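# Carry the table caddy from desk to counter

## Task

Move the table caddy off the desk and set it on the counter, standing upright and lying essentially entirely inside the counter's front edge and side edges, with all three items it holds still standing upright inside it. The spice jars are glass, so do not let them drop more than a few centimetres or knock them hard. The robot must not topple or finish leaning, or the task fails.

## Robot and tools

ROBOT. TidyBot++: a wheeled base (0.54 m long, 0.50 m wide, 0.38 m tall) on four driven casters, carrying one seven-joint arm that ends in a right hand with three fingers (index, middle, ring) and a thumb. The shoulder sits 0.12 m ahead of the base centre, 0.68 m up. Segment lengths: upper arm 0.42 m, forearm 0.31 m, wrist to hand point 0.30 m. Cameras: base_camera (644x364) and wrist_camera (504x504, on a mast at the wrist, palm side; the open hand blocks much of its view). At joints 0, -1.2, 3.142, -2.03, 0, 0.075, 2.463 rad the wrist camera looks forward roughly level. The arm begins folded, hand down, sticking out up to 0.17 m ahead of the base.

FRAMES. Base frame: origin on the floor below the base centre, x forward, y left, z up, metres. hand_pose and hand_target are reported in it. Odometry frame: the base frame as it was when the scene began; base_odometry gives x, y and heading (rad, left positive, -3.142 to 3.142) from wheel counts only, so slip shows as travel. base_tilt is in degrees, forward and right positive.

move. One action per call, built from any of base, joints, target, plus optional speeds and min_time_s; all parts start together. Also cameras (list of "base_camera", "wrist_camera", "all"; [] for none) and blocking (default true waits until everything rests; false returns in about 0.5 s while motion continues). A call without an action just reports state and images.
- base: offsets relative to where the base stands when the command starts, not positions. translate_m metres forward (+) / back, -2 to 2; strafe_m metres left (+) / right, -2 to 2; rotate_rad radians counter-clockwise from above (+), -6.3 to 6.3. Translate and strafe together make one straight-line move.
- joints: absolute targets by name, radians for the arm. joint_1_rad any angle (turns the arm about vertical; + is clockwise from above, opposite to heading); joint_2_rad shoulder, -2.249 to 2.249 (0 = upper arm up, + leans forward); joint_3_rad any angle; joint_4_rad elbow, -2.579 to 2.579 (negative bends forearm forward when joint_3 is 3.14); joint_5_rad any angle; joint_6_rad wrist, -2.099 to 2.099; joint_7_rad any angle (hand roll; at 3.14 with hand down the palm faces forward, thumb to the right). Any-angle joints go the short way round; send under half a turn per step. Hand keys hand_<finger>_<mcp|abd|pip|dip> and hand_thumb_<cmc|axl|mcp|ipl> are absolute goals from -1 to 1, scaled between each hinge's two stops; toward -1 the finger curls toward the palm (straight values: mcp +0.75, pip +0.58, dip +0.70, abd 0; thumb cmc +0.71 swings thumb in front of palm, axl +0.68, mcp +0.23, ipl +0.17). hand_current_limit, -1 to 1, maps to 0–550 mA for all motors (starts at +0.4); hand_speed, -0.96 to 1, sets finger set-point speed (starts at -0.6). Omitted keys keep their goals; sending a hinge its current reading slackens a grip.
- target: one list of 7 numbers [x, y, z, qw, qx, qy, qz], an absolute pose of the hand point in the base frame (metres, unit quaternion). With target, joints may hold only hand keys. Hand axes: +z along straight fingers, +y out of the palm, +x across the palm away from the thumb.
- speeds: per-action caps, translate_m/strafe_m 0.05–0.5 m/s (state only one when both are used), rotate_rad 0.1–1.57 rad/s.
- min_time_s: 0.1–8 s, the shortest duration of each arm motion. No action exceeds 15 s; base moves time out after 14 s.

wait: seconds 0–10, cameras optional; returns state, early if motions finish. stop: brakes all your running motions. zoom_image: camera plus region [x0, y0, x1, y1] in pixels, at most 504 by 504, from that camera's latest image. finished_scene: scene = the current scene number; ends the scene irreversibly, so the caddy must already be settled.

RESULTS. "move" reads done or the worst status. base_status, joint_status, hand_status: moving, done, off_target (rested short, may still push), not_followed (withheld by the self-collision check; "pose unreachable" for targets), contact_stop, time_out, torque_fault, limit_stop_at_motor_heat. hand_status after done gives the miss distance (usually under 4 cm, 10°); to correct, shift the next target by desired minus measured position. To hold a loaded hand still, resend hand_target, not hand_pose. joint_positions lists arm angles, hinge positions on the -1..1 scale and the two settings. motor_effort: percent of max torque, bracket = peak in the last action. hand_state: one word per hinge (moving, goal, blocked, overload); <motor>_current_ma, positive pushing toward -1. on_its_own: things the robot did unbidden. Also Motor temperatures, MOTOR HOT, ARM HIT, OVER-TEMPERATURE FAULT lines.

CAUTIONS. A refused call (out of range) or an unplanned stop cancels your remaining calls in that reply; an unknown key only invalidates that call. The arm does not avoid furniture and keeps pushing when blocked; nothing keeps it off the base. A held load makes the arm sag; correct with offsets, never by commanding read-back angles. Hinge current at or above 495 mA for 5 s shuts the motor down for 10 s, dropping the load; avoid hand_current_limit +1. Joint torque limits: 104.5 N m (joints 1–4), 51.3 N m (5–7); exceeding one freezes the arm 10 s. Straight-down hand reaches about 0.95 m high at most, near the base. Snagging the arm above about 0.6 m while driving, reaching far out from folded, or swinging a stretched arm sideways can tip the robot; back away to recover. Lower the caddy gently, keep it level, drive slowly while carrying, and avoid long holds with the arm extended (motor heat). Loose objects may be nudged occasionally.

Each tool is called after "Emit:" as name([rows], argument=value, ...), one row to a line, values as JSON.

## Session

Emit:
move()

Scene clock: 0.00 s.
Motor temperatures (°C): [35 36 38 36 46 46 47]
base_odometry: x=+0.000 y=+0.000 heading=+0.000
base_tilt: forward=+0.7 right=-0.3
base_status: not commanded
joint_positions: joint_1_rad=-0.032 joint_2_rad=-0.300 joint_3_rad=+3.155 joint_4_rad=-2.555 joint_5_rad=-0.021 joint_6_rad=-0.826 joint_7_rad=+3.096 hand_index_mcp=+0.753 hand_index_abd=+0.000 hand_index_pip=+0.577 hand_index_dip=+0.696 hand_middle_mcp=+0.753 hand_middle_abd=+0.000 hand_middle_pip=+0.577 hand_middle_dip=+0.696 hand_ring_mcp=+0.753 hand_ring_abd=+0.000 hand_ring_pip=+0.577 hand_ring_dip=+0.696 hand_thumb_cmc=+0.715 hand_thumb_axl=+0.677 hand_thumb_mcp=+0.222 hand_thumb_ipl=+0.168 hand_current_limit=+0.400 hand_speed=-0.600
joint_status: not commanded
hand_state: goal,goal,goal,goal,goal,goal,goal,goal,goal,goal,goal,goal,goal,goal,goal,goal
index_mcp_current_ma: 0
index_abd_current_ma: 0
index_pip_current_ma: 0
index_dip_current_ma: 0
middle_mcp_current_ma: 0
middle_abd_current_ma: 0
middle_pip_current_ma: 0
middle_dip_current_ma: 0
ring_mcp_current_ma: 0
ring_abd_current_ma: 0
ring_pip_current_ma: 0
ring_dip_current_ma: 0
thumb_cmc_current_ma: 0
thumb_axl_current_ma: 0
thumb_mcp_current_ma: -6
thumb_ipl_current_ma: 0
hand_goal_index_mcp: 0.754
hand_goal_index_abd: 0.000
hand_goal_index_pip: 0.576
hand_goal_index_dip: 0.696
hand_goal_middle_mcp: 0.754
hand_goal_middle_abd: 0.000
hand_goal_middle_pip: 0.576
hand_goal_middle_dip: 0.696
hand_goal_ring_mcp: 0.754
hand_goal_ring_abd: 0.000
hand_goal_ring_pip: 0.576
hand_goal_ring_dip: 0.696
hand_goal_thumb_cmc: 0.714
hand_goal_thumb_axl: 0.678
hand_goal_thumb_mcp: 0.226
hand_goal_thumb_ipl: 0.168
motor_effort: joint_1_rad=+1 joint_2_rad=-2 joint_3_rad=+1 joint_4_rad=+11 joint_5_rad=+0 joint_6_rad=+1 joint_7_rad=-1
hand_pose: x=+0.3406 y=-0.0172 z=+0.5889 quat_wxyz=(-0.014, -0.721, -0.692, -0.029) (m; base frame)
hand_target: x=+0.3411 y=-0.0172 z=+0.5893 quat_wxyz=(-0.014, -0.721, -0.692, -0.030) (m; base frame)
hand_status: not commanded
pictures: base_camera, wrist_camera

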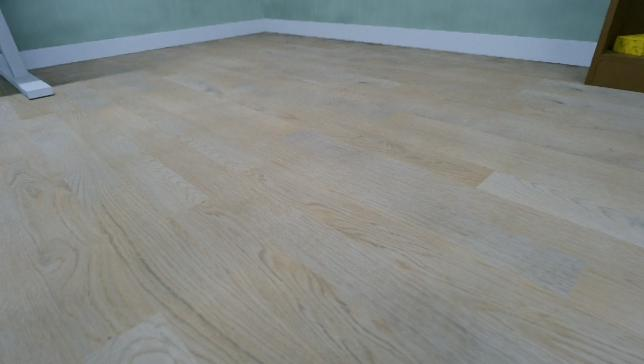

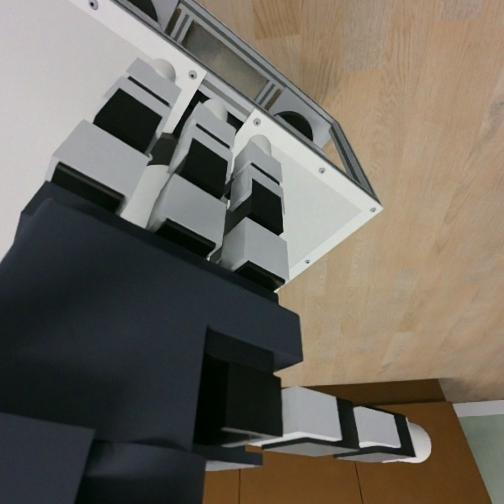

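Emit:
move(joints={"joint_1_rad":0,"joint_2_rad":-1.2,"joint_3_rad":3.142,"joint_4_rad":-2.03,"joint_5_rad":0,"joint_6_rad":0.075,"joint_7_rad":2.463}, cameras=["all"])

Scene clock: 2.90 s.
move: done
base_odometry: x=+0.000 y=+0.000 heading=+0.000
base_tilt: forward=+0.7 right=-0.3
base_status: not commanded
joint_positions: joint_1_rad=-0.014 joint_2_rad=-1.188 joint_3_rad=+3.155 joint_4_rad=-2.057 joint_5_rad=-0.021 joint_6_rad=-0.001 joint_7_rad=+2.507 hand_index_mcp=+0.759 hand_index_abd=+0.000 hand_index_pip=+0.577 hand_index_dip=+0.696 hand_middle_mcp=+0.759 hand_middle_abd=+0.000 hand_middle_pip=+0.577 hand_middle_dip=+0.696 hand_ring_mcp=+0.759 hand_ring_abd=+0.000 hand_ring_pip=+0.577 hand_ring_dip=+0.696 hand_thumb_cmc=+0.719 hand_thumb_axl=+0.677 hand_thumb_mcp=+0.227 hand_thumb_ipl=+0.168 hand_current_limit=+0.400 hand_speed=-0.600
joint_status: all done
hand_state: goal,goal,goal,goal,goal,goal,goal,goal,goal,goal,goal,goal,goal,goal,goal,goal
index_mcp_current_ma: 7
index_abd_current_ma: 0
index_pip_current_ma: 1
index_dip_current_ma: 0
middle_mcp_current_ma: 7
middle_abd_current_ma: 0
middle_pip_current_ma: 1
middle_dip_current_ma: 0
ring_mcp_current_ma: 7
ring_abd_current_ma: 0
ring_pip_current_ma: 1
ring_dip_current_ma: 0
thumb_cmc_current_ma: 7
thumb_axl_current_ma: -1
thumb_mcp_current_ma: 1
thumb_ipl_current_ma: 0
hand_goal_index_mcp: 0.754
hand_goal_index_abd: 0.000
hand_goal_index_pip: 0.576
hand_goal_index_dip: 0.696
hand_goal_middle_mcp: 0.754
hand_goal_middle_abd: 0.000
hand_goal_middle_pip: 0.576
hand_goal_middle_dip: 0.696
hand_goal_ring_mcp: 0.754
hand_goal_ring_abd: 0.000
hand_goal_ring_pip: 0.576
hand_goal_ring_dip: 0.696
hand_goal_thumb_cmc: 0.714
hand_goal_thumb_axl: 0.678
hand_goal_thumb_mcp: 0.226
hand_goal_thumb_ipl: 0.168
motor_effort: joint_1_rad=+1(2) joint_2_rad=+15(18) joint_3_rad=+1(2) joint_4_rad=+15(19) joint_5_rad=+0(1) joint_6_rad=+6(8) joint_7_rad=-1(2)
hand_pose: x=+0.1650 y=-0.0757 z=+1.2766 quat_wxyz=(-0.395, -0.380, -0.182, -0.817) (m; base frame)
hand_target: x=+0.1276 y=-0.0699 z=+1.3015 quat_wxyz=(-0.401, -0.333, -0.159, -0.839) (m; base frame)
hand_status: not commanded
pictures: base_camera, wrist_camera

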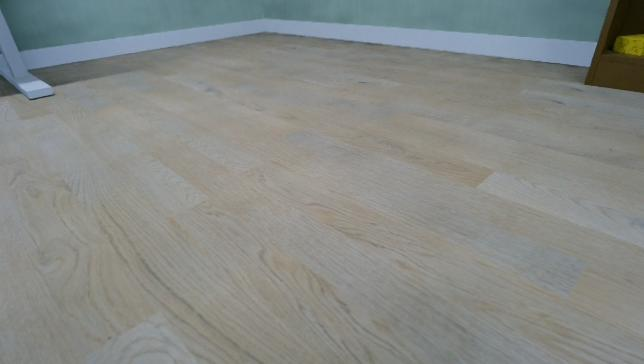

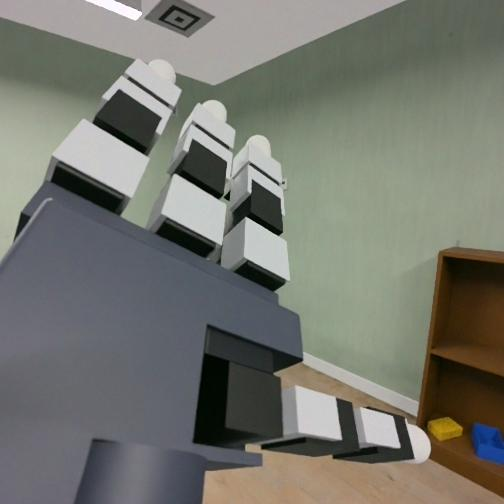

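Emit:
move(base={"rotate_rad":0.9}, joints={"joint_6_rad":-0.25}, cameras=["all"])

Emit:
move(base={"rotate_rad":0.9}, cameras=["all"])

Emit:
move(base={"rotate_rad":0.9}, cameras=["all"])

Emit:
move(base={"rotate_rad":0.9}, cameras=["all"])

Emit:
move(base={"rotate_rad":0.9}, cameras=["all"])

Emit:
move(base={"rotate_rad":0.9}, cameras=["all"])

Scene clock: 6.43 s.
move: done
base_odometry: x=+0.000 y=+0.000 heading=+0.900
base_tilt: forward=+0.7 right=-0.3
base_status: done
joint_positions: joint_1_rad=-0.009 joint_2_rad=-1.188 joint_3_rad=+3.155 joint_4_rad=-2.050 joint_5_rad=-0.021 joint_6_rad=-0.228 joint_7_rad=+2.504 hand_index_mcp=+0.761 hand_index_abd=+0.000 hand_index_pip=+0.577 hand_index_dip=+0.696 hand_middle_mcp=+0.761 hand_middle_abd=+0.000 hand_middle_pip=+0.577 hand_middle_dip=+0.696 hand_ring_mcp=+0.761 hand_ring_abd=+0.000 hand_ring_pip=+0.577 hand_ring_dip=+0.696 hand_thumb_cmc=+0.719 hand_thumb_axl=+0.677 hand_thumb_mcp=+0.227 hand_thumb_ipl=+0.168 hand_current_limit=+0.400 hand_speed=-0.600
joint_status: all done
hand_state: goal,goal,goal,goal,goal,goal,goal,goal,goal,goal,goal,goal,goal,goal,goal,goal
index_mcp_current_ma: 12
index_abd_current_ma: 0
index_pip_current_ma: 1
index_dip_current_ma: 0
middle_mcp_current_ma: 12
middle_abd_current_ma: 0
middle_pip_current_ma: 1
middle_dip_current_ma: 0
ring_mcp_current_ma: 11
ring_abd_current_ma: 0
ring_pip_current_ma: 1
ring_dip_current_ma: 0
thumb_cmc_current_ma: 7
thumb_axl_current_ma: -1
thumb_mcp_current_ma: 1
thumb_ipl_current_ma: 0
hand_goal_index_mcp: 0.754
hand_goal_index_abd: 0.000
hand_goal_index_pip: 0.576
hand_goal_index_dip: 0.696
hand_goal_middle_mcp: 0.754
hand_goal_middle_abd: 0.000
hand_goal_middle_pip: 0.576
hand_goal_middle_dip: 0.696
hand_goal_ring_mcp: 0.754
hand_goal_ring_abd: 0.000
hand_goal_ring_pip: 0.576
hand_goal_ring_dip: 0.696
hand_goal_thumb_cmc: 0.714
hand_goal_thumb_axl: 0.678
hand_goal_thumb_mcp: 0.226
hand_goal_thumb_ipl: 0.168
motor_effort: joint_1_rad=+1(2) joint_2_rad=+15(17) joint_3_rad=+1(2) joint_4_rad=+14(17) joint_5_rad=+0(1) joint_6_rad=+7(10) joint_7_rad=+0(1)
hand_pose: x=+0.2101 y=-0.0738 z=+1.2301 quat_wxyz=(-0.371, -0.466, -0.226, -0.771) (m; base frame)
hand_target: x=+0.2002 y=-0.0699 z=+1.2343 quat_wxyz=(-0.370, -0.464, -0.222, -0.774) (m; base frame)
hand_status: not commanded
pictures: base_camera, wrist_camera

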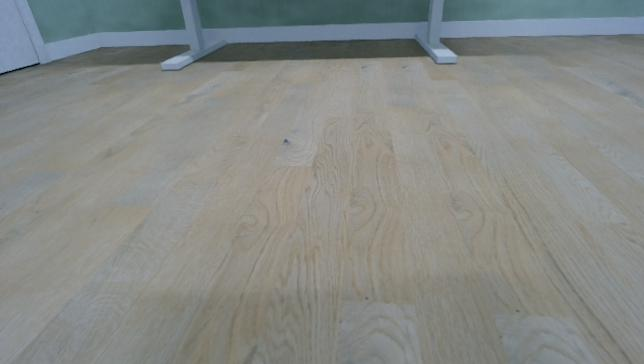

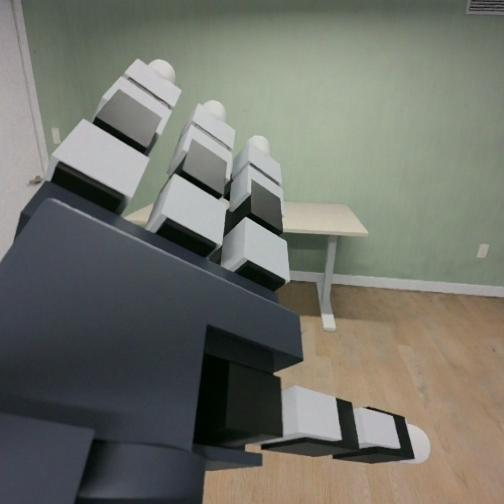

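Scene clock: 8.23 s.
move: done
base_odometry: x=+0.000 y=+0.000 heading=+1.799
base_tilt: forward=+0.7 right=-0.3
base_status: done
joint_positions: joint_1_rad=-0.008 joint_2_rad=-1.188 joint_3_rad=+3.155 joint_4_rad=-2.050 joint_5_rad=-0.021 joint_6_rad=-0.228 joint_7_rad=+2.504 hand_index_mcp=+0.761 hand_index_abd=+0.000 hand_index_pip=+0.577 hand_index_dip=+0.696 hand_middle_mcp=+0.761 hand_middle_abd=+0.000 hand_middle_pip=+0.577 hand_middle_dip=+0.696 hand_ring_mcp=+0.761 hand_ring_abd=+0.000 hand_ring_pip=+0.577 hand_ring_dip=+0.696 hand_thumb_cmc=+0.719 hand_thumb_axl=+0.677 hand_thumb_mcp=+0.227 hand_thumb_ipl=+0.168 hand_current_limit=+0.400 hand_speed=-0.600
joint_status: not commanded
hand_state: goal,goal,goal,goal,goal,goal,goal,goal,goal,goal,goal,goal,goal,goal,goal,goal
index_mcp_current_ma: 12
index_abd_current_ma: 0
index_pip_current_ma: 1
index_dip_current_ma: 0
middle_mcp_current_ma: 12
middle_abd_current_ma: 0
middle_pip_current_ma: 1
middle_dip_current_ma: 0
ring_mcp_current_ma: 11
ring_abd_current_ma: 0
ring_pip_current_ma: 1
ring_dip_current_ma: 0
thumb_cmc_current_ma: 7
thumb_axl_current_ma: -1
thumb_mcp_current_ma: 1
thumb_ipl_current_ma: 0
hand_goal_index_mcp: 0.754
hand_goal_index_abd: 0.000
hand_goal_index_pip: 0.576
hand_goal_index_dip: 0.696
hand_goal_middle_mcp: 0.754
hand_goal_middle_abd: 0.000
hand_goal_middle_pip: 0.576
hand_goal_middle_dip: 0.696
hand_goal_ring_mcp: 0.754
hand_goal_ring_abd: 0.000
hand_goal_ring_pip: 0.576
hand_goal_ring_dip: 0.696
hand_goal_thumb_cmc: 0.714
hand_goal_thumb_axl: 0.678
hand_goal_thumb_mcp: 0.226
hand_goal_thumb_ipl: 0.168
motor_effort: joint_1_rad=+1(1) joint_2_rad=+15(15) joint_3_rad=+1(2) joint_4_rad=+14(15) joint_5_rad=+0(1) joint_6_rad=+8(8) joint_7_rad=+0(1)
hand_pose: x=+0.2100 y=-0.0740 z=+1.2301 quat_wxyz=(-0.372, -0.466, -0.226, -0.770) (m; base frame)
hand_target: x=+0.2002 y=-0.0699 z=+1.2343 quat_wxyz=(-0.370, -0.464, -0.222, -0.774) (m; base frame)
hand_status: not commanded
pictures: base_camera, wrist_camera

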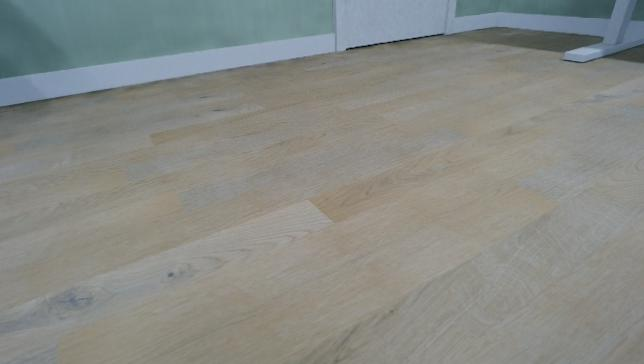

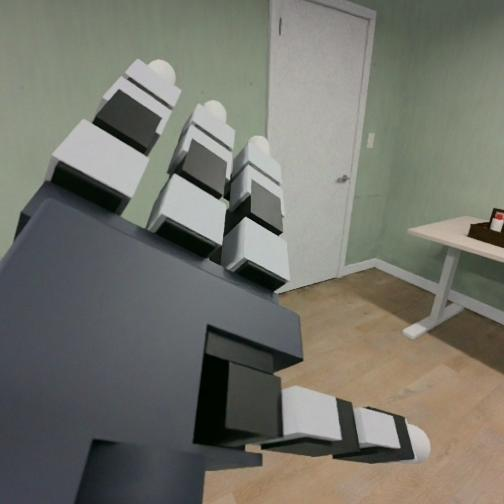

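Scene clock: 10.03 s.
move: done
base_odometry: x=+0.000 y=+0.000 heading=+2.699
base_tilt: forward=+0.7 right=-0.3
base_status: done
joint_positions: joint_1_rad=-0.007 joint_2_rad=-1.188 joint_3_rad=+3.155 joint_4_rad=-2.050 joint_5_rad=-0.021 joint_6_rad=-0.228 joint_7_rad=+2.504 hand_index_mcp=+0.761 hand_index_abd=+0.000 hand_index_pip=+0.577 hand_index_dip=+0.696 hand_middle_mcp=+0.761 hand_middle_abd=+0.000 hand_middle_pip=+0.577 hand_middle_dip=+0.696 hand_ring_mcp=+0.761 hand_ring_abd=+0.000 hand_ring_pip=+0.577 hand_ring_dip=+0.696 hand_thumb_cmc=+0.719 hand_thumb_axl=+0.677 hand_thumb_mcp=+0.227 hand_thumb_ipl=+0.168 hand_current_limit=+0.400 hand_speed=-0.600
joint_status: not commanded
hand_state: goal,goal,goal,goal,goal,goal,goal,goal,goal,goal,goal,goal,goal,goal,goal,goal
index_mcp_current_ma: 12
index_abd_current_ma: 0
index_pip_current_ma: 1
index_dip_current_ma: 0
middle_mcp_current_ma: 12
middle_abd_current_ma: 0
middle_pip_current_ma: 1
middle_dip_current_ma: 0
ring_mcp_current_ma: 11
ring_abd_current_ma: 0
ring_pip_current_ma: 1
ring_dip_current_ma: 0
thumb_cmc_current_ma: 7
thumb_axl_current_ma: -1
thumb_mcp_current_ma: 1
thumb_ipl_current_ma: 0
hand_goal_index_mcp: 0.754
hand_goal_index_abd: 0.000
hand_goal_index_pip: 0.576
hand_goal_index_dip: 0.696
hand_goal_middle_mcp: 0.754
hand_goal_middle_abd: 0.000
hand_goal_middle_pip: 0.576
hand_goal_middle_dip: 0.696
hand_goal_ring_mcp: 0.754
hand_goal_ring_abd: 0.000
hand_goal_ring_pip: 0.576
hand_goal_ring_dip: 0.696
hand_goal_thumb_cmc: 0.714
hand_goal_thumb_axl: 0.678
hand_goal_thumb_mcp: 0.226
hand_goal_thumb_ipl: 0.168
motor_effort: joint_1_rad=+1(2) joint_2_rad=+15(15) joint_3_rad=+1(2) joint_4_rad=+15(15) joint_5_rad=+0(1) joint_6_rad=+8(8) joint_7_rad=+0(1)
hand_pose: x=+0.2099 y=-0.0740 z=+1.2301 quat_wxyz=(-0.372, -0.466, -0.226, -0.770) (m; base frame)
hand_target: x=+0.2002 y=-0.0699 z=+1.2343 quat_wxyz=(-0.370, -0.464, -0.222, -0.774) (m; base frame)
hand_status: not commanded
pictures: base_camera, wrist_camera

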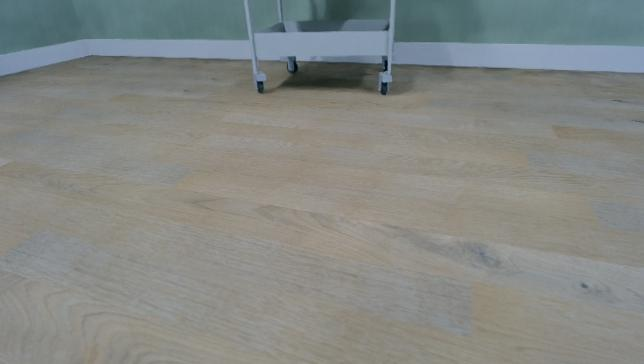

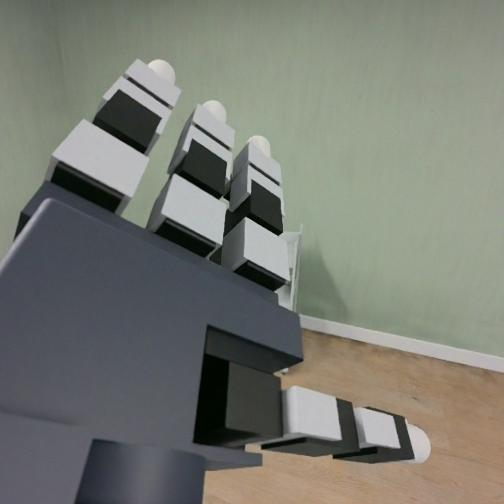

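Scene clock: 11.83 s.
move: done
base_odometry: x=+0.000 y=+0.000 heading=-2.685
base_tilt: forward=+0.7 right=-0.3
base_status: done
joint_positions: joint_1_rad=-0.007 joint_2_rad=-1.188 joint_3_rad=+3.155 joint_4_rad=-2.050 joint_5_rad=-0.021 joint_6_rad=-0.228 joint_7_rad=+2.504 hand_index_mcp=+0.761 hand_index_abd=+0.000 hand_index_pip=+0.577 hand_index_dip=+0.696 hand_middle_mcp=+0.761 hand_middle_abd=+0.000 hand_middle_pip=+0.577 hand_middle_dip=+0.696 hand_ring_mcp=+0.761 hand_ring_abd=+0.000 hand_ring_pip=+0.577 hand_ring_dip=+0.696 hand_thumb_cmc=+0.719 hand_thumb_axl=+0.677 hand_thumb_mcp=+0.227 hand_thumb_ipl=+0.168 hand_current_limit=+0.400 hand_speed=-0.600
joint_status: not commanded
hand_state: goal,goal,goal,goal,goal,goal,goal,goal,goal,goal,goal,goal,goal,goal,goal,goal
index_mcp_current_ma: 12
index_abd_current_ma: 0
index_pip_current_ma: 1
index_dip_current_ma: 0
middle_mcp_current_ma: 12
middle_abd_current_ma: 0
middle_pip_current_ma: 1
middle_dip_current_ma: 0
ring_mcp_current_ma: 11
ring_abd_current_ma: 0
ring_pip_current_ma: 1
ring_dip_current_ma: 0
thumb_cmc_current_ma: 7
thumb_axl_current_ma: -1
thumb_mcp_current_ma: 1
thumb_ipl_current_ma: 0
hand_goal_index_mcp: 0.754
hand_goal_index_abd: 0.000
hand_goal_index_pip: 0.576
hand_goal_index_dip: 0.696
hand_goal_middle_mcp: 0.754
hand_goal_middle_abd: 0.000
hand_goal_middle_pip: 0.576
hand_goal_middle_dip: 0.696
hand_goal_ring_mcp: 0.754
hand_goal_ring_abd: 0.000
hand_goal_ring_pip: 0.576
hand_goal_ring_dip: 0.696
hand_goal_thumb_cmc: 0.714
hand_goal_thumb_axl: 0.678
hand_goal_thumb_mcp: 0.226
hand_goal_thumb_ipl: 0.168
motor_effort: joint_1_rad=+1(2) joint_2_rad=+15(15) joint_3_rad=+1(2) joint_4_rad=+15(16) joint_5_rad=+0(1) joint_6_rad=+7(8) joint_7_rad=-1(1)
hand_pose: x=+0.2099 y=-0.0741 z=+1.2301 quat_wxyz=(-0.372, -0.466, -0.225, -0.770) (m; base frame)
hand_target: x=+0.2002 y=-0.0699 z=+1.2343 quat_wxyz=(-0.370, -0.464, -0.222, -0.774) (m; base frame)
hand_status: not commanded
pictures: base_camera, wrist_camera

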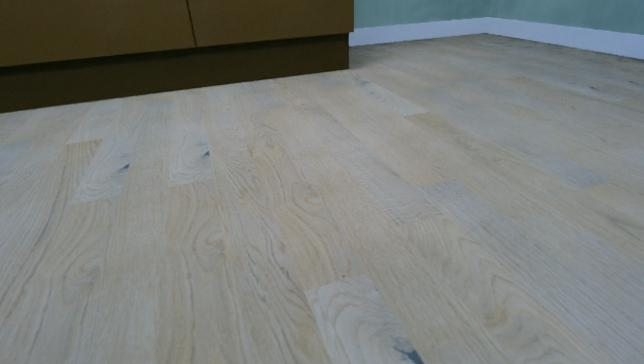

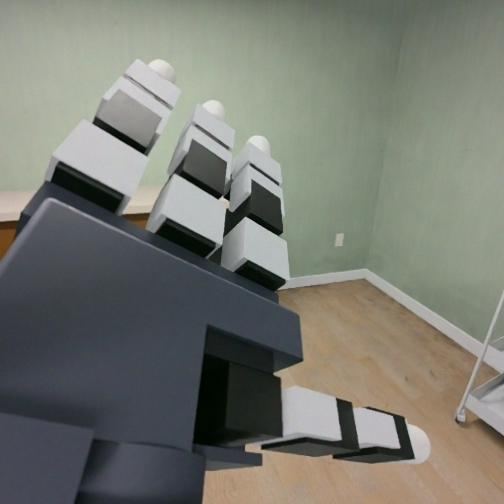

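Scene clock: 13.63 s.
move: done
base_odometry: x=+0.000 y=+0.000 heading=-1.785
base_tilt: forward=+0.7 right=-0.3
base_status: done
joint_positions: joint_1_rad=-0.006 joint_2_rad=-1.188 joint_3_rad=+3.155 joint_4_rad=-2.050 joint_5_rad=-0.021 joint_6_rad=-0.228 joint_7_rad=+2.504 hand_index_mcp=+0.761 hand_index_abd=+0.000 hand_index_pip=+0.577 hand_index_dip=+0.696 hand_middle_mcp=+0.761 hand_middle_abd=+0.000 hand_middle_pip=+0.577 hand_middle_dip=+0.696 hand_ring_mcp=+0.761 hand_ring_abd=+0.000 hand_ring_pip=+0.577 hand_ring_dip=+0.696 hand_thumb_cmc=+0.719 hand_thumb_axl=+0.677 hand_thumb_mcp=+0.227 hand_thumb_ipl=+0.168 hand_current_limit=+0.400 hand_speed=-0.600
joint_status: not commanded
hand_state: goal,goal,goal,goal,goal,goal,goal,goal,goal,goal,goal,goal,goal,goal,goal,goal
index_mcp_current_ma: 12
index_abd_current_ma: 0
index_pip_current_ma: 1
index_dip_current_ma: 0
middle_mcp_current_ma: 12
middle_abd_current_ma: 0
middle_pip_current_ma: 1
middle_dip_current_ma: 0
ring_mcp_current_ma: 11
ring_abd_current_ma: 0
ring_pip_current_ma: 1
ring_dip_current_ma: 0
thumb_cmc_current_ma: 7
thumb_axl_current_ma: -1
thumb_mcp_current_ma: 1
thumb_ipl_current_ma: 0
hand_goal_index_mcp: 0.754
hand_goal_index_abd: 0.000
hand_goal_index_pip: 0.576
hand_goal_index_dip: 0.696
hand_goal_middle_mcp: 0.754
hand_goal_middle_abd: 0.000
hand_goal_middle_pip: 0.576
hand_goal_middle_dip: 0.696
hand_goal_ring_mcp: 0.754
hand_goal_ring_abd: 0.000
hand_goal_ring_pip: 0.576
hand_goal_ring_dip: 0.696
hand_goal_thumb_cmc: 0.714
hand_goal_thumb_axl: 0.678
hand_goal_thumb_mcp: 0.226
hand_goal_thumb_ipl: 0.168
motor_effort: joint_1_rad=+1(2) joint_2_rad=+15(15) joint_3_rad=+1(2) joint_4_rad=+15(15) joint_5_rad=-1(1) joint_6_rad=+8(8) joint_7_rad=-1(1)
hand_pose: x=+0.2099 y=-0.0741 z=+1.2301 quat_wxyz=(-0.372, -0.466, -0.225, -0.770) (m; base frame)
hand_target: x=+0.2002 y=-0.0699 z=+1.2343 quat_wxyz=(-0.370, -0.464, -0.222, -0.774) (m; base frame)
hand_status: not commanded
pictures: base_camera, wrist_camera

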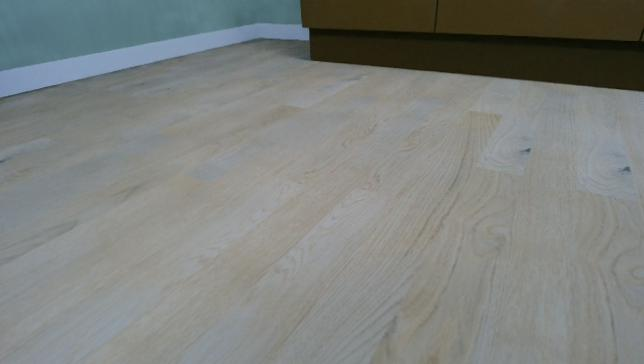

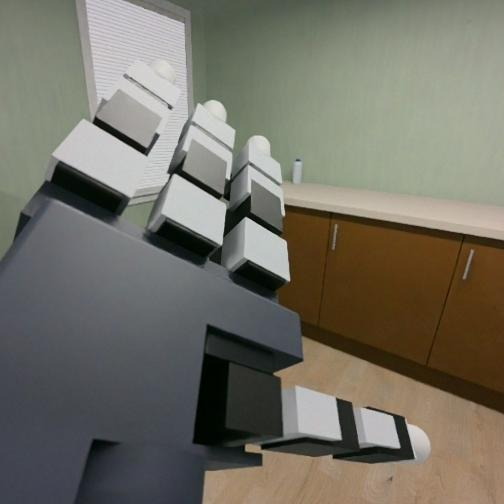

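Scene clock: 15.43 s.
move: done
base_odometry: x=+0.000 y=+0.000 heading=-0.886
base_tilt: forward=+0.7 right=-0.3
base_status: done
joint_positions: joint_1_rad=-0.006 joint_2_rad=-1.188 joint_3_rad=+3.155 joint_4_rad=-2.050 joint_5_rad=-0.021 joint_6_rad=-0.228 joint_7_rad=+2.504 hand_index_mcp=+0.761 hand_index_abd=+0.000 hand_index_pip=+0.577 hand_index_dip=+0.696 hand_middle_mcp=+0.761 hand_middle_abd=+0.000 hand_middle_pip=+0.577 hand_middle_dip=+0.696 hand_ring_mcp=+0.761 hand_ring_abd=+0.000 hand_ring_pip=+0.577 hand_ring_dip=+0.696 hand_thumb_cmc=+0.719 hand_thumb_axl=+0.677 hand_thumb_mcp=+0.227 hand_thumb_ipl=+0.168 hand_current_limit=+0.400 hand_speed=-0.600
joint_status: not commanded
hand_state: goal,goal,goal,goal,goal,goal,goal,goal,goal,goal,goal,goal,goal,goal,goal,goal
index_mcp_current_ma: 12
index_abd_current_ma: 0
index_pip_current_ma: 1
index_dip_current_ma: 0
middle_mcp_current_ma: 12
middle_abd_current_ma: 0
middle_pip_current_ma: 1
middle_dip_current_ma: 0
ring_mcp_current_ma: 11
ring_abd_current_ma: 0
ring_pip_current_ma: 1
ring_dip_current_ma: 0
thumb_cmc_current_ma: 7
thumb_axl_current_ma: -1
thumb_mcp_current_ma: 1
thumb_ipl_current_ma: 0
hand_goal_index_mcp: 0.754
hand_goal_index_abd: 0.000
hand_goal_index_pip: 0.576
hand_goal_index_dip: 0.696
hand_goal_middle_mcp: 0.754
hand_goal_middle_abd: 0.000
hand_goal_middle_pip: 0.576
hand_goal_middle_dip: 0.696
hand_goal_ring_mcp: 0.754
hand_goal_ring_abd: 0.000
hand_goal_ring_pip: 0.576
hand_goal_ring_dip: 0.696
hand_goal_thumb_cmc: 0.714
hand_goal_thumb_axl: 0.678
hand_goal_thumb_mcp: 0.226
hand_goal_thumb_ipl: 0.168
motor_effort: joint_1_rad=+1(2) joint_2_rad=+15(16) joint_3_rad=+1(2) joint_4_rad=+14(15) joint_5_rad=+0(0) joint_6_rad=+8(8) joint_7_rad=+0(1)
hand_pose: x=+0.2099 y=-0.0741 z=+1.2301 quat_wxyz=(-0.373, -0.466, -0.225, -0.770) (m; base frame)
hand_target: x=+0.2002 y=-0.0699 z=+1.2343 quat_wxyz=(-0.370, -0.464, -0.222, -0.774) (m; base frame)
hand_status: not commanded
pictures: base_camera, wrist_camera

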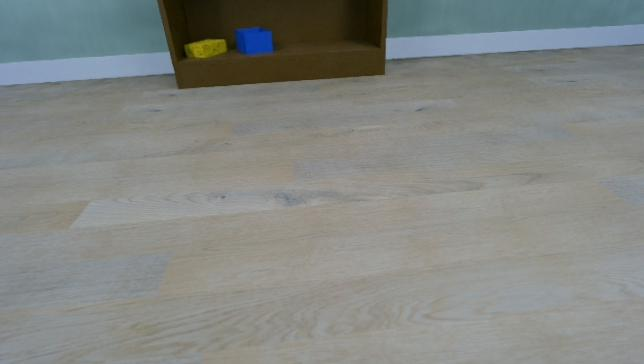

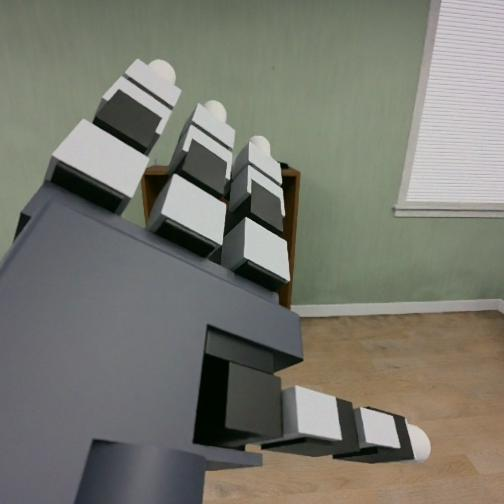

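Emit:
move(base={"rotate_rad":2.25}, cameras=["all"])

Emit:
zoom_image(camera="wrist_camera", region=[280, 150, 504, 350])

Scene clock: 20.63 s.
move: done
base_odometry: x=+0.000 y=+0.000 heading=+1.364
base_tilt: forward=+0.7 right=-0.3
base_status: done
joint_positions: joint_1_rad=-0.006 joint_2_rad=-1.188 joint_3_rad=+3.155 joint_4_rad=-2.050 joint_5_rad=-0.021 joint_6_rad=-0.228 joint_7_rad=+2.504 hand_index_mcp=+0.761 hand_index_abd=+0.000 hand_index_pip=+0.577 hand_index_dip=+0.696 hand_middle_mcp=+0.761 hand_middle_abd=+0.000 hand_middle_pip=+0.577 hand_middle_dip=+0.696 hand_ring_mcp=+0.761 hand_ring_abd=+0.000 hand_ring_pip=+0.577 hand_ring_dip=+0.696 hand_thumb_cmc=+0.719 hand_thumb_axl=+0.677 hand_thumb_mcp=+0.227 hand_thumb_ipl=+0.168 hand_current_limit=+0.400 hand_speed=-0.600
joint_status: not commanded
hand_state: goal,goal,goal,goal,goal,goal,goal,goal,goal,goal,goal,goal,goal,goal,goal,goal
index_mcp_current_ma: 12
index_abd_current_ma: 0
index_pip_current_ma: 1
index_dip_current_ma: 0
middle_mcp_current_ma: 12
middle_abd_current_ma: 0
middle_pip_current_ma: 1
middle_dip_current_ma: 0
ring_mcp_current_ma: 11
ring_abd_current_ma: 0
ring_pip_current_ma: 1
ring_dip_current_ma: 0
thumb_cmc_current_ma: 7
thumb_axl_current_ma: -1
thumb_mcp_current_ma: 1
thumb_ipl_current_ma: 0
hand_goal_index_mcp: 0.754
hand_goal_index_abd: 0.000
hand_goal_index_pip: 0.576
hand_goal_index_dip: 0.696
hand_goal_middle_mcp: 0.754
hand_goal_middle_abd: 0.000
hand_goal_middle_pip: 0.576
hand_goal_middle_dip: 0.696
hand_goal_ring_mcp: 0.754
hand_goal_ring_abd: 0.000
hand_goal_ring_pip: 0.576
hand_goal_ring_dip: 0.696
hand_goal_thumb_cmc: 0.714
hand_goal_thumb_axl: 0.678
hand_goal_thumb_mcp: 0.226
hand_goal_thumb_ipl: 0.168
motor_effort: joint_1_rad=+1(1) joint_2_rad=+15(16) joint_3_rad=+1(2) joint_4_rad=+14(16) joint_5_rad=+0(1) joint_6_rad=+7(9) joint_7_rad=-1(1)
hand_pose: x=+0.2098 y=-0.0741 z=+1.2301 quat_wxyz=(-0.373, -0.466, -0.225, -0.770) (m; base frame)
hand_target: x=+0.2002 y=-0.0699 z=+1.2343 quat_wxyz=(-0.370, -0.464, -0.222, -0.774) (m; base frame)
hand_status: not commanded
pictures: base_camera, wrist_camera

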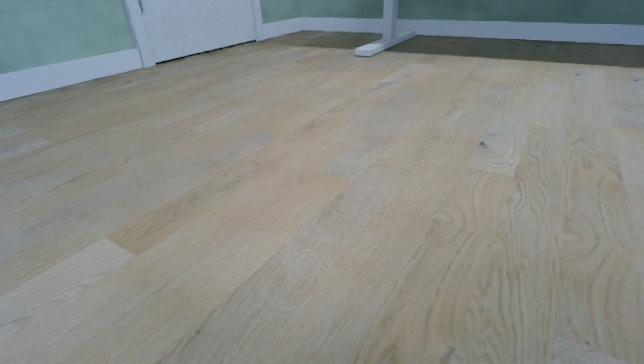

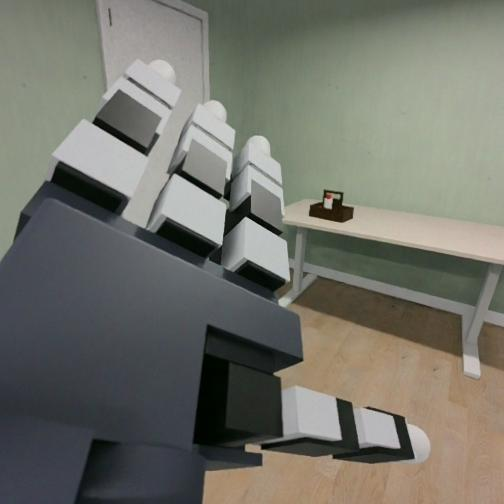

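Scaled by 2.250 from the camera's 504x504 image, which has a finer 720x720 frame.

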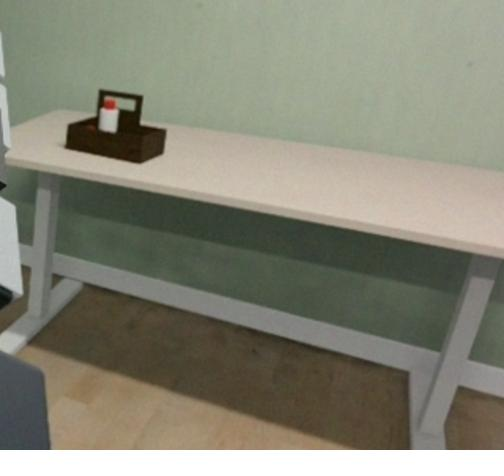

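Emit:
move(base={"rotate_rad":-0.1})

Emit:
move(base={"translate_m":0.7}, cameras=["all"])

Emit:
zoom_image(camera="wrist_camera", region=[280, 150, 504, 350])

Scene clock: 25.40 s.
move: done
base_odometry: x=+0.000 y=+0.000 heading=+1.264
base_tilt: forward=+0.7 right=-0.3
base_status: done
joint_positions: joint_1_rad=-0.005 joint_2_rad=-1.188 joint_3_rad=+3.155 joint_4_rad=-2.050 joint_5_rad=-0.021 joint_6_rad=-0.228 joint_7_rad=+2.504 hand_index_mcp=+0.761 hand_index_abd=+0.000 hand_index_pip=+0.577 hand_index_dip=+0.696 hand_middle_mcp=+0.761 hand_middle_abd=+0.000 hand_middle_pip=+0.577 hand_middle_dip=+0.696 hand_ring_mcp=+0.761 hand_ring_abd=+0.000 hand_ring_pip=+0.577 hand_ring_dip=+0.696 hand_thumb_cmc=+0.719 hand_thumb_axl=+0.677 hand_thumb_mcp=+0.227 hand_thumb_ipl=+0.168 hand_current_limit=+0.400 hand_speed=-0.600
joint_status: not commanded
hand_state: goal,goal,goal,goal,goal,goal,goal,goal,goal,goal,goal,goal,goal,goal,goal,goal
index_mcp_current_ma: 12
index_abd_current_ma: 0
index_pip_current_ma: 1
index_dip_current_ma: 0
middle_mcp_current_ma: 12
middle_abd_current_ma: 0
middle_pip_current_ma: 1
middle_dip_current_ma: 0
ring_mcp_current_ma: 11
ring_abd_current_ma: 0
ring_pip_current_ma: 1
ring_dip_current_ma: 0
thumb_cmc_current_ma: 7
thumb_axl_current_ma: -1
thumb_mcp_current_ma: 1
thumb_ipl_current_ma: 0
hand_goal_index_mcp: 0.754
hand_goal_index_abd: 0.000
hand_goal_index_pip: 0.576
hand_goal_index_dip: 0.696
hand_goal_middle_mcp: 0.754
hand_goal_middle_abd: 0.000
hand_goal_middle_pip: 0.576
hand_goal_middle_dip: 0.696
hand_goal_ring_mcp: 0.754
hand_goal_ring_abd: 0.000
hand_goal_ring_pip: 0.576
hand_goal_ring_dip: 0.696
hand_goal_thumb_cmc: 0.714
hand_goal_thumb_axl: 0.678
hand_goal_thumb_mcp: 0.226
hand_goal_thumb_ipl: 0.168
motor_effort: joint_1_rad=+1(2) joint_2_rad=+15(15) joint_3_rad=+1(2) joint_4_rad=+15(15) joint_5_rad=+0(0) joint_6_rad=+7(8) joint_7_rad=+0(1)
hand_pose: x=+0.2098 y=-0.0742 z=+1.2301 quat_wxyz=(-0.373, -0.466, -0.225, -0.770) (m; base frame)
hand_target: x=+0.2002 y=-0.0699 z=+1.2343 quat_wxyz=(-0.370, -0.464, -0.222, -0.774) (m; base frame)
hand_status: not commanded
pictures: none

Scene clock: 28.13 s.
move: done
base_odometry: x=+0.211 y=+0.668 heading=+1.265
base_tilt: forward=+0.7 right=-0.3
base_status: done
joint_positions: joint_1_rad=-0.005 joint_2_rad=-1.190 joint_3_rad=+3.155 joint_4_rad=-2.049 joint_5_rad=-0.021 joint_6_rad=-0.228 joint_7_rad=+2.504 hand_index_mcp=+0.761 hand_index_abd=+0.000 hand_index_pip=+0.577 hand_index_dip=+0.696 hand_middle_mcp=+0.761 hand_middle_abd=+0.000 hand_middle_pip=+0.577 hand_middle_dip=+0.696 hand_ring_mcp=+0.761 hand_ring_abd=+0.000 hand_ring_pip=+0.577 hand_ring_dip=+0.696 hand_thumb_cmc=+0.719 hand_thumb_axl=+0.677 hand_thumb_mcp=+0.227 hand_thumb_ipl=+0.168 hand_current_limit=+0.400 hand_speed=-0.600
joint_status: not commanded
hand_state: goal,goal,goal,goal,goal,goal,goal,goal,goal,goal,goal,goal,goal,goal,goal,goal
index_mcp_current_ma: 12
index_abd_current_ma: 0
index_pip_current_ma: 1
index_dip_current_ma: 0
middle_mcp_current_ma: 12
middle_abd_current_ma: 0
middle_pip_current_ma: 1
middle_dip_current_ma: 0
ring_mcp_current_ma: 11
ring_abd_current_ma: 0
ring_pip_current_ma: 1
ring_dip_current_ma: 0
thumb_cmc_current_ma: 7
thumb_axl_current_ma: -1
thumb_mcp_current_ma: 1
thumb_ipl_current_ma: 0
hand_goal_index_mcp: 0.754
hand_goal_index_abd: 0.000
hand_goal_index_pip: 0.576
hand_goal_index_dip: 0.696
hand_goal_middle_mcp: 0.754
hand_goal_middle_abd: 0.000
hand_goal_middle_pip: 0.576
hand_goal_middle_dip: 0.696
hand_goal_ring_mcp: 0.754
hand_goal_ring_abd: 0.000
hand_goal_ring_pip: 0.576
hand_goal_ring_dip: 0.696
hand_goal_thumb_cmc: 0.714
hand_goal_thumb_axl: 0.678
hand_goal_thumb_mcp: 0.226
hand_goal_thumb_ipl: 0.168
motor_effort: joint_1_rad=+1(1) joint_2_rad=+15(19) joint_3_rad=+2(2) joint_4_rad=+15(16) joint_5_rad=+0(1) joint_6_rad=+8(8) joint_7_rad=-1(1)
hand_pose: x=+0.2088 y=-0.0742 z=+1.2303 quat_wxyz=(-0.373, -0.466, -0.225, -0.770) (m; base frame)
hand_target: x=+0.2002 y=-0.0699 z=+1.2343 quat_wxyz=(-0.370, -0.464, -0.222, -0.774) (m; base frame)
hand_status: not commanded
pictures: base_camera, wrist_camera

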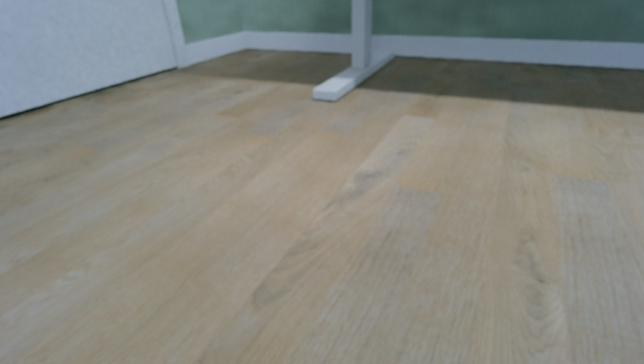

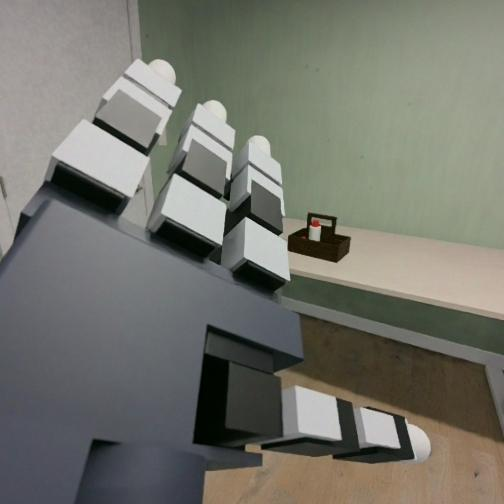

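Scaled by 2.250 from the camera's 504x504 image, which has a finer 720x720 frame.

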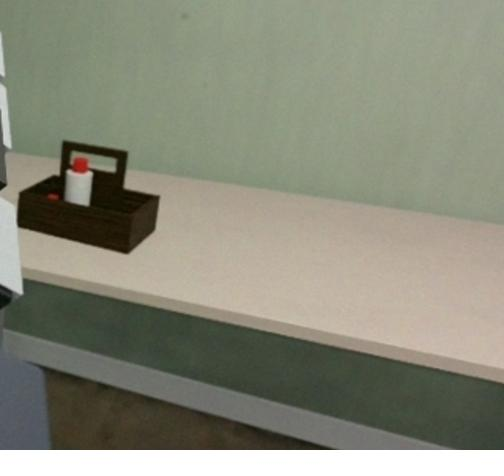

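Emit:
move(base={"translate_m":0.45,"strafe_m":0.1,"rotate_rad":-0.4}, joints={"joint_1_rad":-0.35}, cameras=["all"])

Emit:
zoom_image(camera="wrist_camera", region=[280, 150, 504, 350])

Scene clock: 40.70 s.
move: done
base_odometry: x=+0.251 y=+1.127 heading=+0.865
base_tilt: forward=+0.7 right=-0.3
base_status: done
joint_positions: joint_1_rad=-0.339 joint_2_rad=-1.190 joint_3_rad=+3.155 joint_4_rad=-2.049 joint_5_rad=-0.021 joint_6_rad=-0.228 joint_7_rad=+2.504 hand_index_mcp=+0.761 hand_index_abd=+0.000 hand_index_pip=+0.577 hand_index_dip=+0.696 hand_middle_mcp=+0.761 hand_middle_abd=+0.000 hand_middle_pip=+0.577 hand_middle_dip=+0.696 hand_ring_mcp=+0.761 hand_ring_abd=+0.000 hand_ring_pip=+0.577 hand_ring_dip=+0.696 hand_thumb_cmc=+0.719 hand_thumb_axl=+0.677 hand_thumb_mcp=+0.227 hand_thumb_ipl=+0.168 hand_current_limit=+0.400 hand_speed=-0.600
joint_status: all done
hand_state: goal,goal,goal,goal,goal,goal,goal,goal,goal,goal,goal,goal,goal,goal,goal,goal
index_mcp_current_ma: 12
index_abd_current_ma: 0
index_pip_current_ma: 1
index_dip_current_ma: 0
middle_mcp_current_ma: 12
middle_abd_current_ma: 0
middle_pip_current_ma: 1
middle_dip_current_ma: 0
ring_mcp_current_ma: 11
ring_abd_current_ma: 0
ring_pip_current_ma: 1
ring_dip_current_ma: 0
thumb_cmc_current_ma: 7
thumb_axl_current_ma: -1
thumb_mcp_current_ma: 1
thumb_ipl_current_ma: 0
hand_goal_index_mcp: 0.754
hand_goal_index_abd: 0.000
hand_goal_index_pip: 0.576
hand_goal_index_dip: 0.696
hand_goal_middle_mcp: 0.754
hand_goal_middle_abd: 0.000
hand_goal_middle_pip: 0.576
hand_goal_middle_dip: 0.696
hand_goal_ring_mcp: 0.754
hand_goal_ring_abd: 0.000
hand_goal_ring_pip: 0.576
hand_goal_ring_dip: 0.696
hand_goal_thumb_cmc: 0.714
hand_goal_thumb_axl: 0.678
hand_goal_thumb_mcp: 0.226
hand_goal_thumb_ipl: 0.168
motor_effort: joint_1_rad=+1(3) joint_2_rad=+15(17) joint_3_rad=+1(2) joint_4_rad=+15(16) joint_5_rad=+0(1) joint_6_rad=+7(8) joint_7_rad=-1(1)
hand_pose: x=+0.2285 y=-0.0405 z=+1.2303 quat_wxyz=(-0.240, -0.422, -0.299, -0.822) (m; base frame)
hand_target: x=+0.2192 y=-0.0378 z=+1.2343 quat_wxyz=(-0.230, -0.418, -0.299, -0.826) (m; base frame)
hand_status: not commanded
pictures: base_camera, wrist_camera

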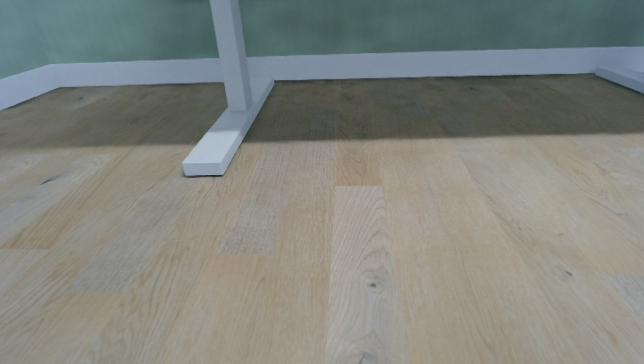

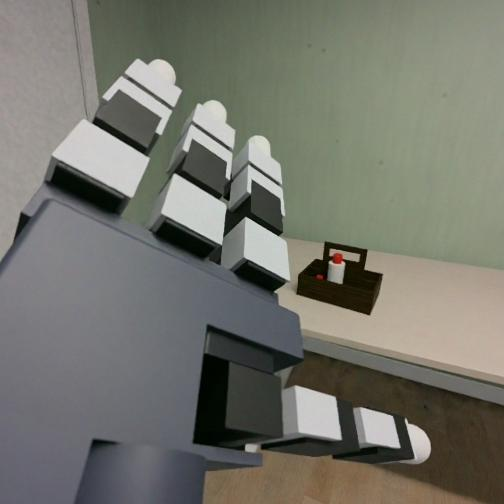

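Scaled by 2.250 from the camera's 504x504 image, which has a finer 720x720 frame.

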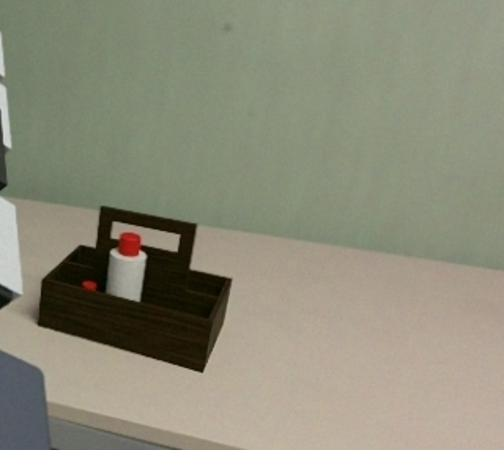

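Emit:
zoom_image(camera="base_camera", region=[150, 0, 644, 364])

Scaled by 1.020.

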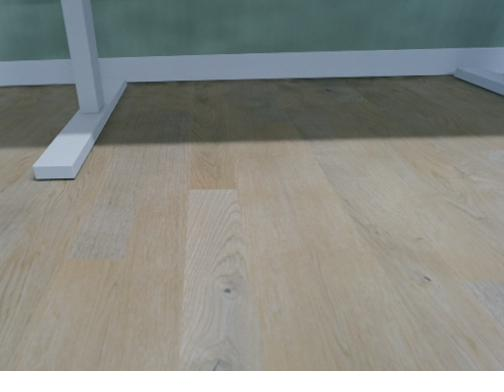

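Emit:
move(base={"translate_m":0.224,"strafe_m":0.0765,"rotate_rad":-0.12}, joints={"joint_2_rad":-0.8,"joint_6_rad":0.05}, cameras=["all"])

Emit:
zoom_image(camera="wrist_camera", region=[280, 200, 504, 400])

Scene clock: 73.63 s.
move: done
base_odometry: x=+0.338 y=+1.347 heading=+0.744
base_tilt: forward=+0.7 right=-0.3
base_status: done
joint_positions: joint_1_rad=-0.341 joint_2_rad=-0.794 joint_3_rad=+3.155 joint_4_rad=-2.049 joint_5_rad=-0.021 joint_6_rad=-0.028 joint_7_rad=+2.504 hand_index_mcp=+0.761 hand_index_abd=+0.000 hand_index_pip=+0.577 hand_index_dip=+0.696 hand_middle_mcp=+0.761 hand_middle_abd=+0.000 hand_middle_pip=+0.577 hand_middle_dip=+0.696 hand_ring_mcp=+0.761 hand_ring_abd=+0.000 hand_ring_pip=+0.577 hand_ring_dip=+0.696 hand_thumb_cmc=+0.719 hand_thumb_axl=+0.677 hand_thumb_mcp=+0.227 hand_thumb_ipl=+0.168 hand_current_limit=+0.400 hand_speed=-0.600
joint_status: all done
hand_state: goal,goal,goal,goal,goal,goal,goal,goal,goal,goal,goal,goal,goal,goal,goal,goal
index_mcp_current_ma: 12
index_abd_current_ma: 0
index_pip_current_ma: 1
index_dip_current_ma: 0
middle_mcp_current_ma: 12
middle_abd_current_ma: 0
middle_pip_current_ma: 1
middle_dip_current_ma: 0
ring_mcp_current_ma: 11
ring_abd_current_ma: 0
ring_pip_current_ma: 1
ring_dip_current_ma: 0
thumb_cmc_current_ma: 7
thumb_axl_current_ma: -1
thumb_mcp_current_ma: 1
thumb_ipl_current_ma: 0
hand_goal_index_mcp: 0.754
hand_goal_index_abd: 0.000
hand_goal_index_pip: 0.576
hand_goal_index_dip: 0.696
hand_goal_middle_mcp: 0.754
hand_goal_middle_abd: 0.000
hand_goal_middle_pip: 0.576
hand_goal_middle_dip: 0.696
hand_goal_ring_mcp: 0.754
hand_goal_ring_abd: 0.000
hand_goal_ring_pip: 0.576
hand_goal_ring_dip: 0.696
hand_goal_thumb_cmc: 0.714
hand_goal_thumb_axl: 0.678
hand_goal_thumb_mcp: 0.226
hand_goal_thumb_ipl: 0.168
motor_effort: joint_1_rad=+1(2) joint_2_rad=+5(19) joint_3_rad=+1(2) joint_4_rad=+17(19) joint_5_rad=+0(1) joint_6_rad=+8(10) joint_7_rad=-1(1)
hand_pose: x=+0.4008 y=+0.0192 z=+1.2105 quat_wxyz=(-0.226, -0.488, -0.346, -0.769) (m; base frame)
hand_target: x=+0.3810 y=+0.0212 z=+1.2428 quat_wxyz=(-0.223, -0.453, -0.324, -0.801) (m; base frame)
hand_status: not commanded
pictures: base_camera, wrist_camera

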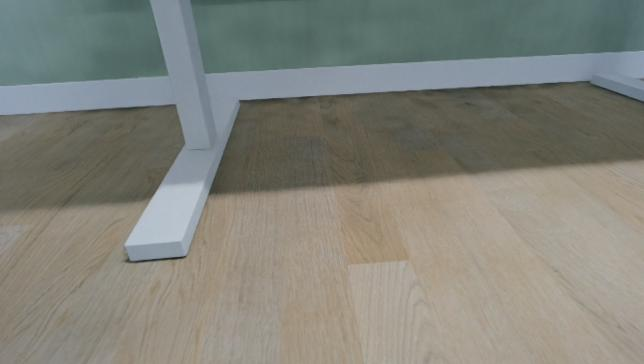

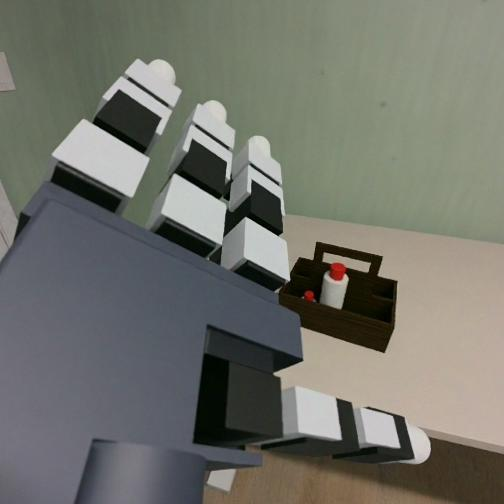

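Scaled by 2.250 from the camera's 504x504 image, which has a finer 720x720 frame.

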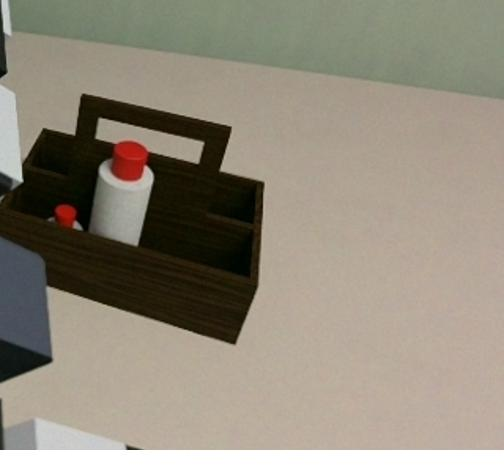

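Emit:
move(joints={"joint_2_rad":0.0,"joint_4_rad":-1.4,"joint_6_rad":-0.25}, cameras=["wrist_camera"])

Emit:
zoom_image(camera="wrist_camera", region=[280, 150, 504, 350])

Scene clock: 107.80 s.
move: done
base_odometry: x=+0.338 y=+1.347 heading=+0.744
base_tilt: forward=+0.7 right=-0.3
base_status: not commanded
joint_positions: joint_1_rad=-0.341 joint_2_rad=-0.014 joint_3_rad=+3.155 joint_4_rad=-1.440 joint_5_rad=-0.021 joint_6_rad=-0.172 joint_7_rad=+2.504 hand_index_mcp=+0.761 hand_index_abd=+0.000 hand_index_pip=+0.577 hand_index_dip=+0.696 hand_middle_mcp=+0.761 hand_middle_abd=+0.000 hand_middle_pip=+0.577 hand_middle_dip=+0.696 hand_ring_mcp=+0.761 hand_ring_abd=+0.000 hand_ring_pip=+0.577 hand_ring_dip=+0.696 hand_thumb_cmc=+0.719 hand_thumb_axl=+0.677 hand_thumb_mcp=+0.227 hand_thumb_ipl=+0.168 hand_current_limit=+0.400 hand_speed=-0.600
joint_status: all done
hand_state: goal,goal,goal,goal,goal,goal,goal,goal,goal,goal,goal,goal,goal,goal,goal,goal
index_mcp_current_ma: 12
index_abd_current_ma: 0
index_pip_current_ma: 1
index_dip_current_ma: 0
middle_mcp_current_ma: 12
middle_abd_current_ma: 0
middle_pip_current_ma: 1
middle_dip_current_ma: 0
ring_mcp_current_ma: 11
ring_abd_current_ma: 0
ring_pip_current_ma: 1
ring_dip_current_ma: 0
thumb_cmc_current_ma: 7
thumb_axl_current_ma: -1
thumb_mcp_current_ma: 1
thumb_ipl_current_ma: 0
hand_goal_index_mcp: 0.754
hand_goal_index_abd: 0.000
hand_goal_index_pip: 0.576
hand_goal_index_dip: 0.696
hand_goal_middle_mcp: 0.754
hand_goal_middle_abd: 0.000
hand_goal_middle_pip: 0.576
hand_goal_middle_dip: 0.696
hand_goal_ring_mcp: 0.754
hand_goal_ring_abd: 0.000
hand_goal_ring_pip: 0.576
hand_goal_ring_dip: 0.696
hand_goal_thumb_cmc: 0.714
hand_goal_thumb_axl: 0.678
hand_goal_thumb_mcp: 0.226
hand_goal_thumb_ipl: 0.168
motor_effort: joint_1_rad=+1(1) joint_2_rad=-17(20) joint_3_rad=+1(1) joint_4_rad=+19(19) joint_5_rad=+0(1) joint_6_rad=+8(10) joint_7_rad=-1(1)
hand_pose: x=+0.7166 y=+0.1317 z=+1.1931 quat_wxyz=(-0.200, -0.582, -0.417, -0.668) (m; base frame)
hand_target: x=+0.7201 y=+0.1450 z=+1.1839 quat_wxyz=(-0.182, -0.597, -0.427, -0.654) (m; base frame)
hand_status: not commanded
pictures: wrist_camera

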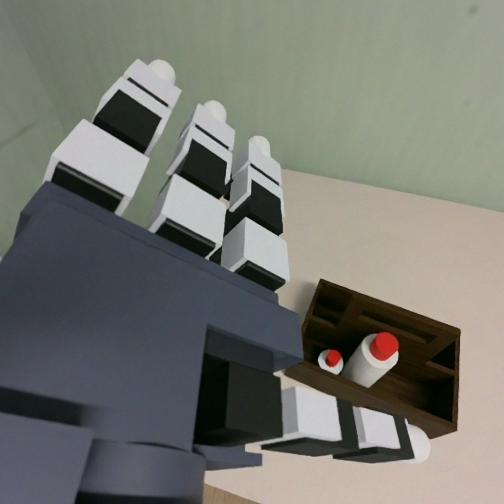

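Scaled by 2.250 from the camera's 504x504 image, which has a finer 720x720 frame.

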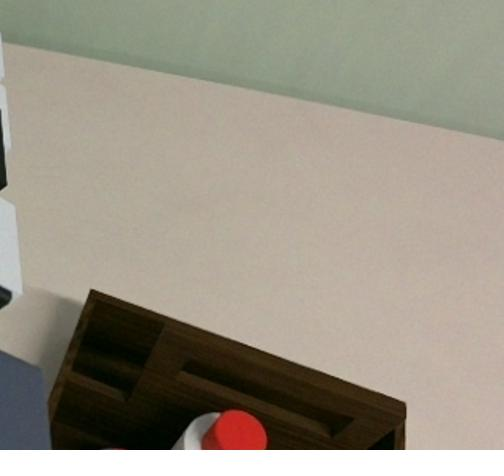

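Emit:
zoom_image(camera="wrist_camera", region=[290, 260, 490, 440])

Scaled by 2.520 from the camera's 504x504 image, which has a finer 720x720 frame.

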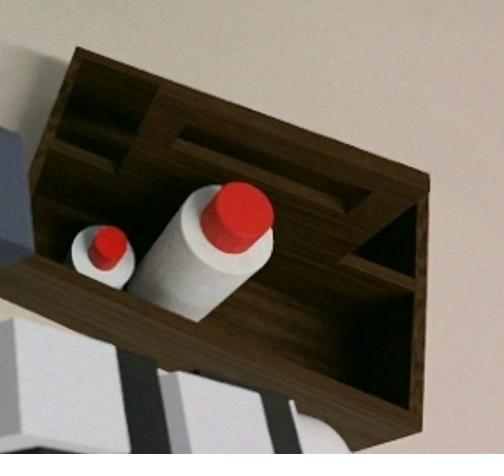

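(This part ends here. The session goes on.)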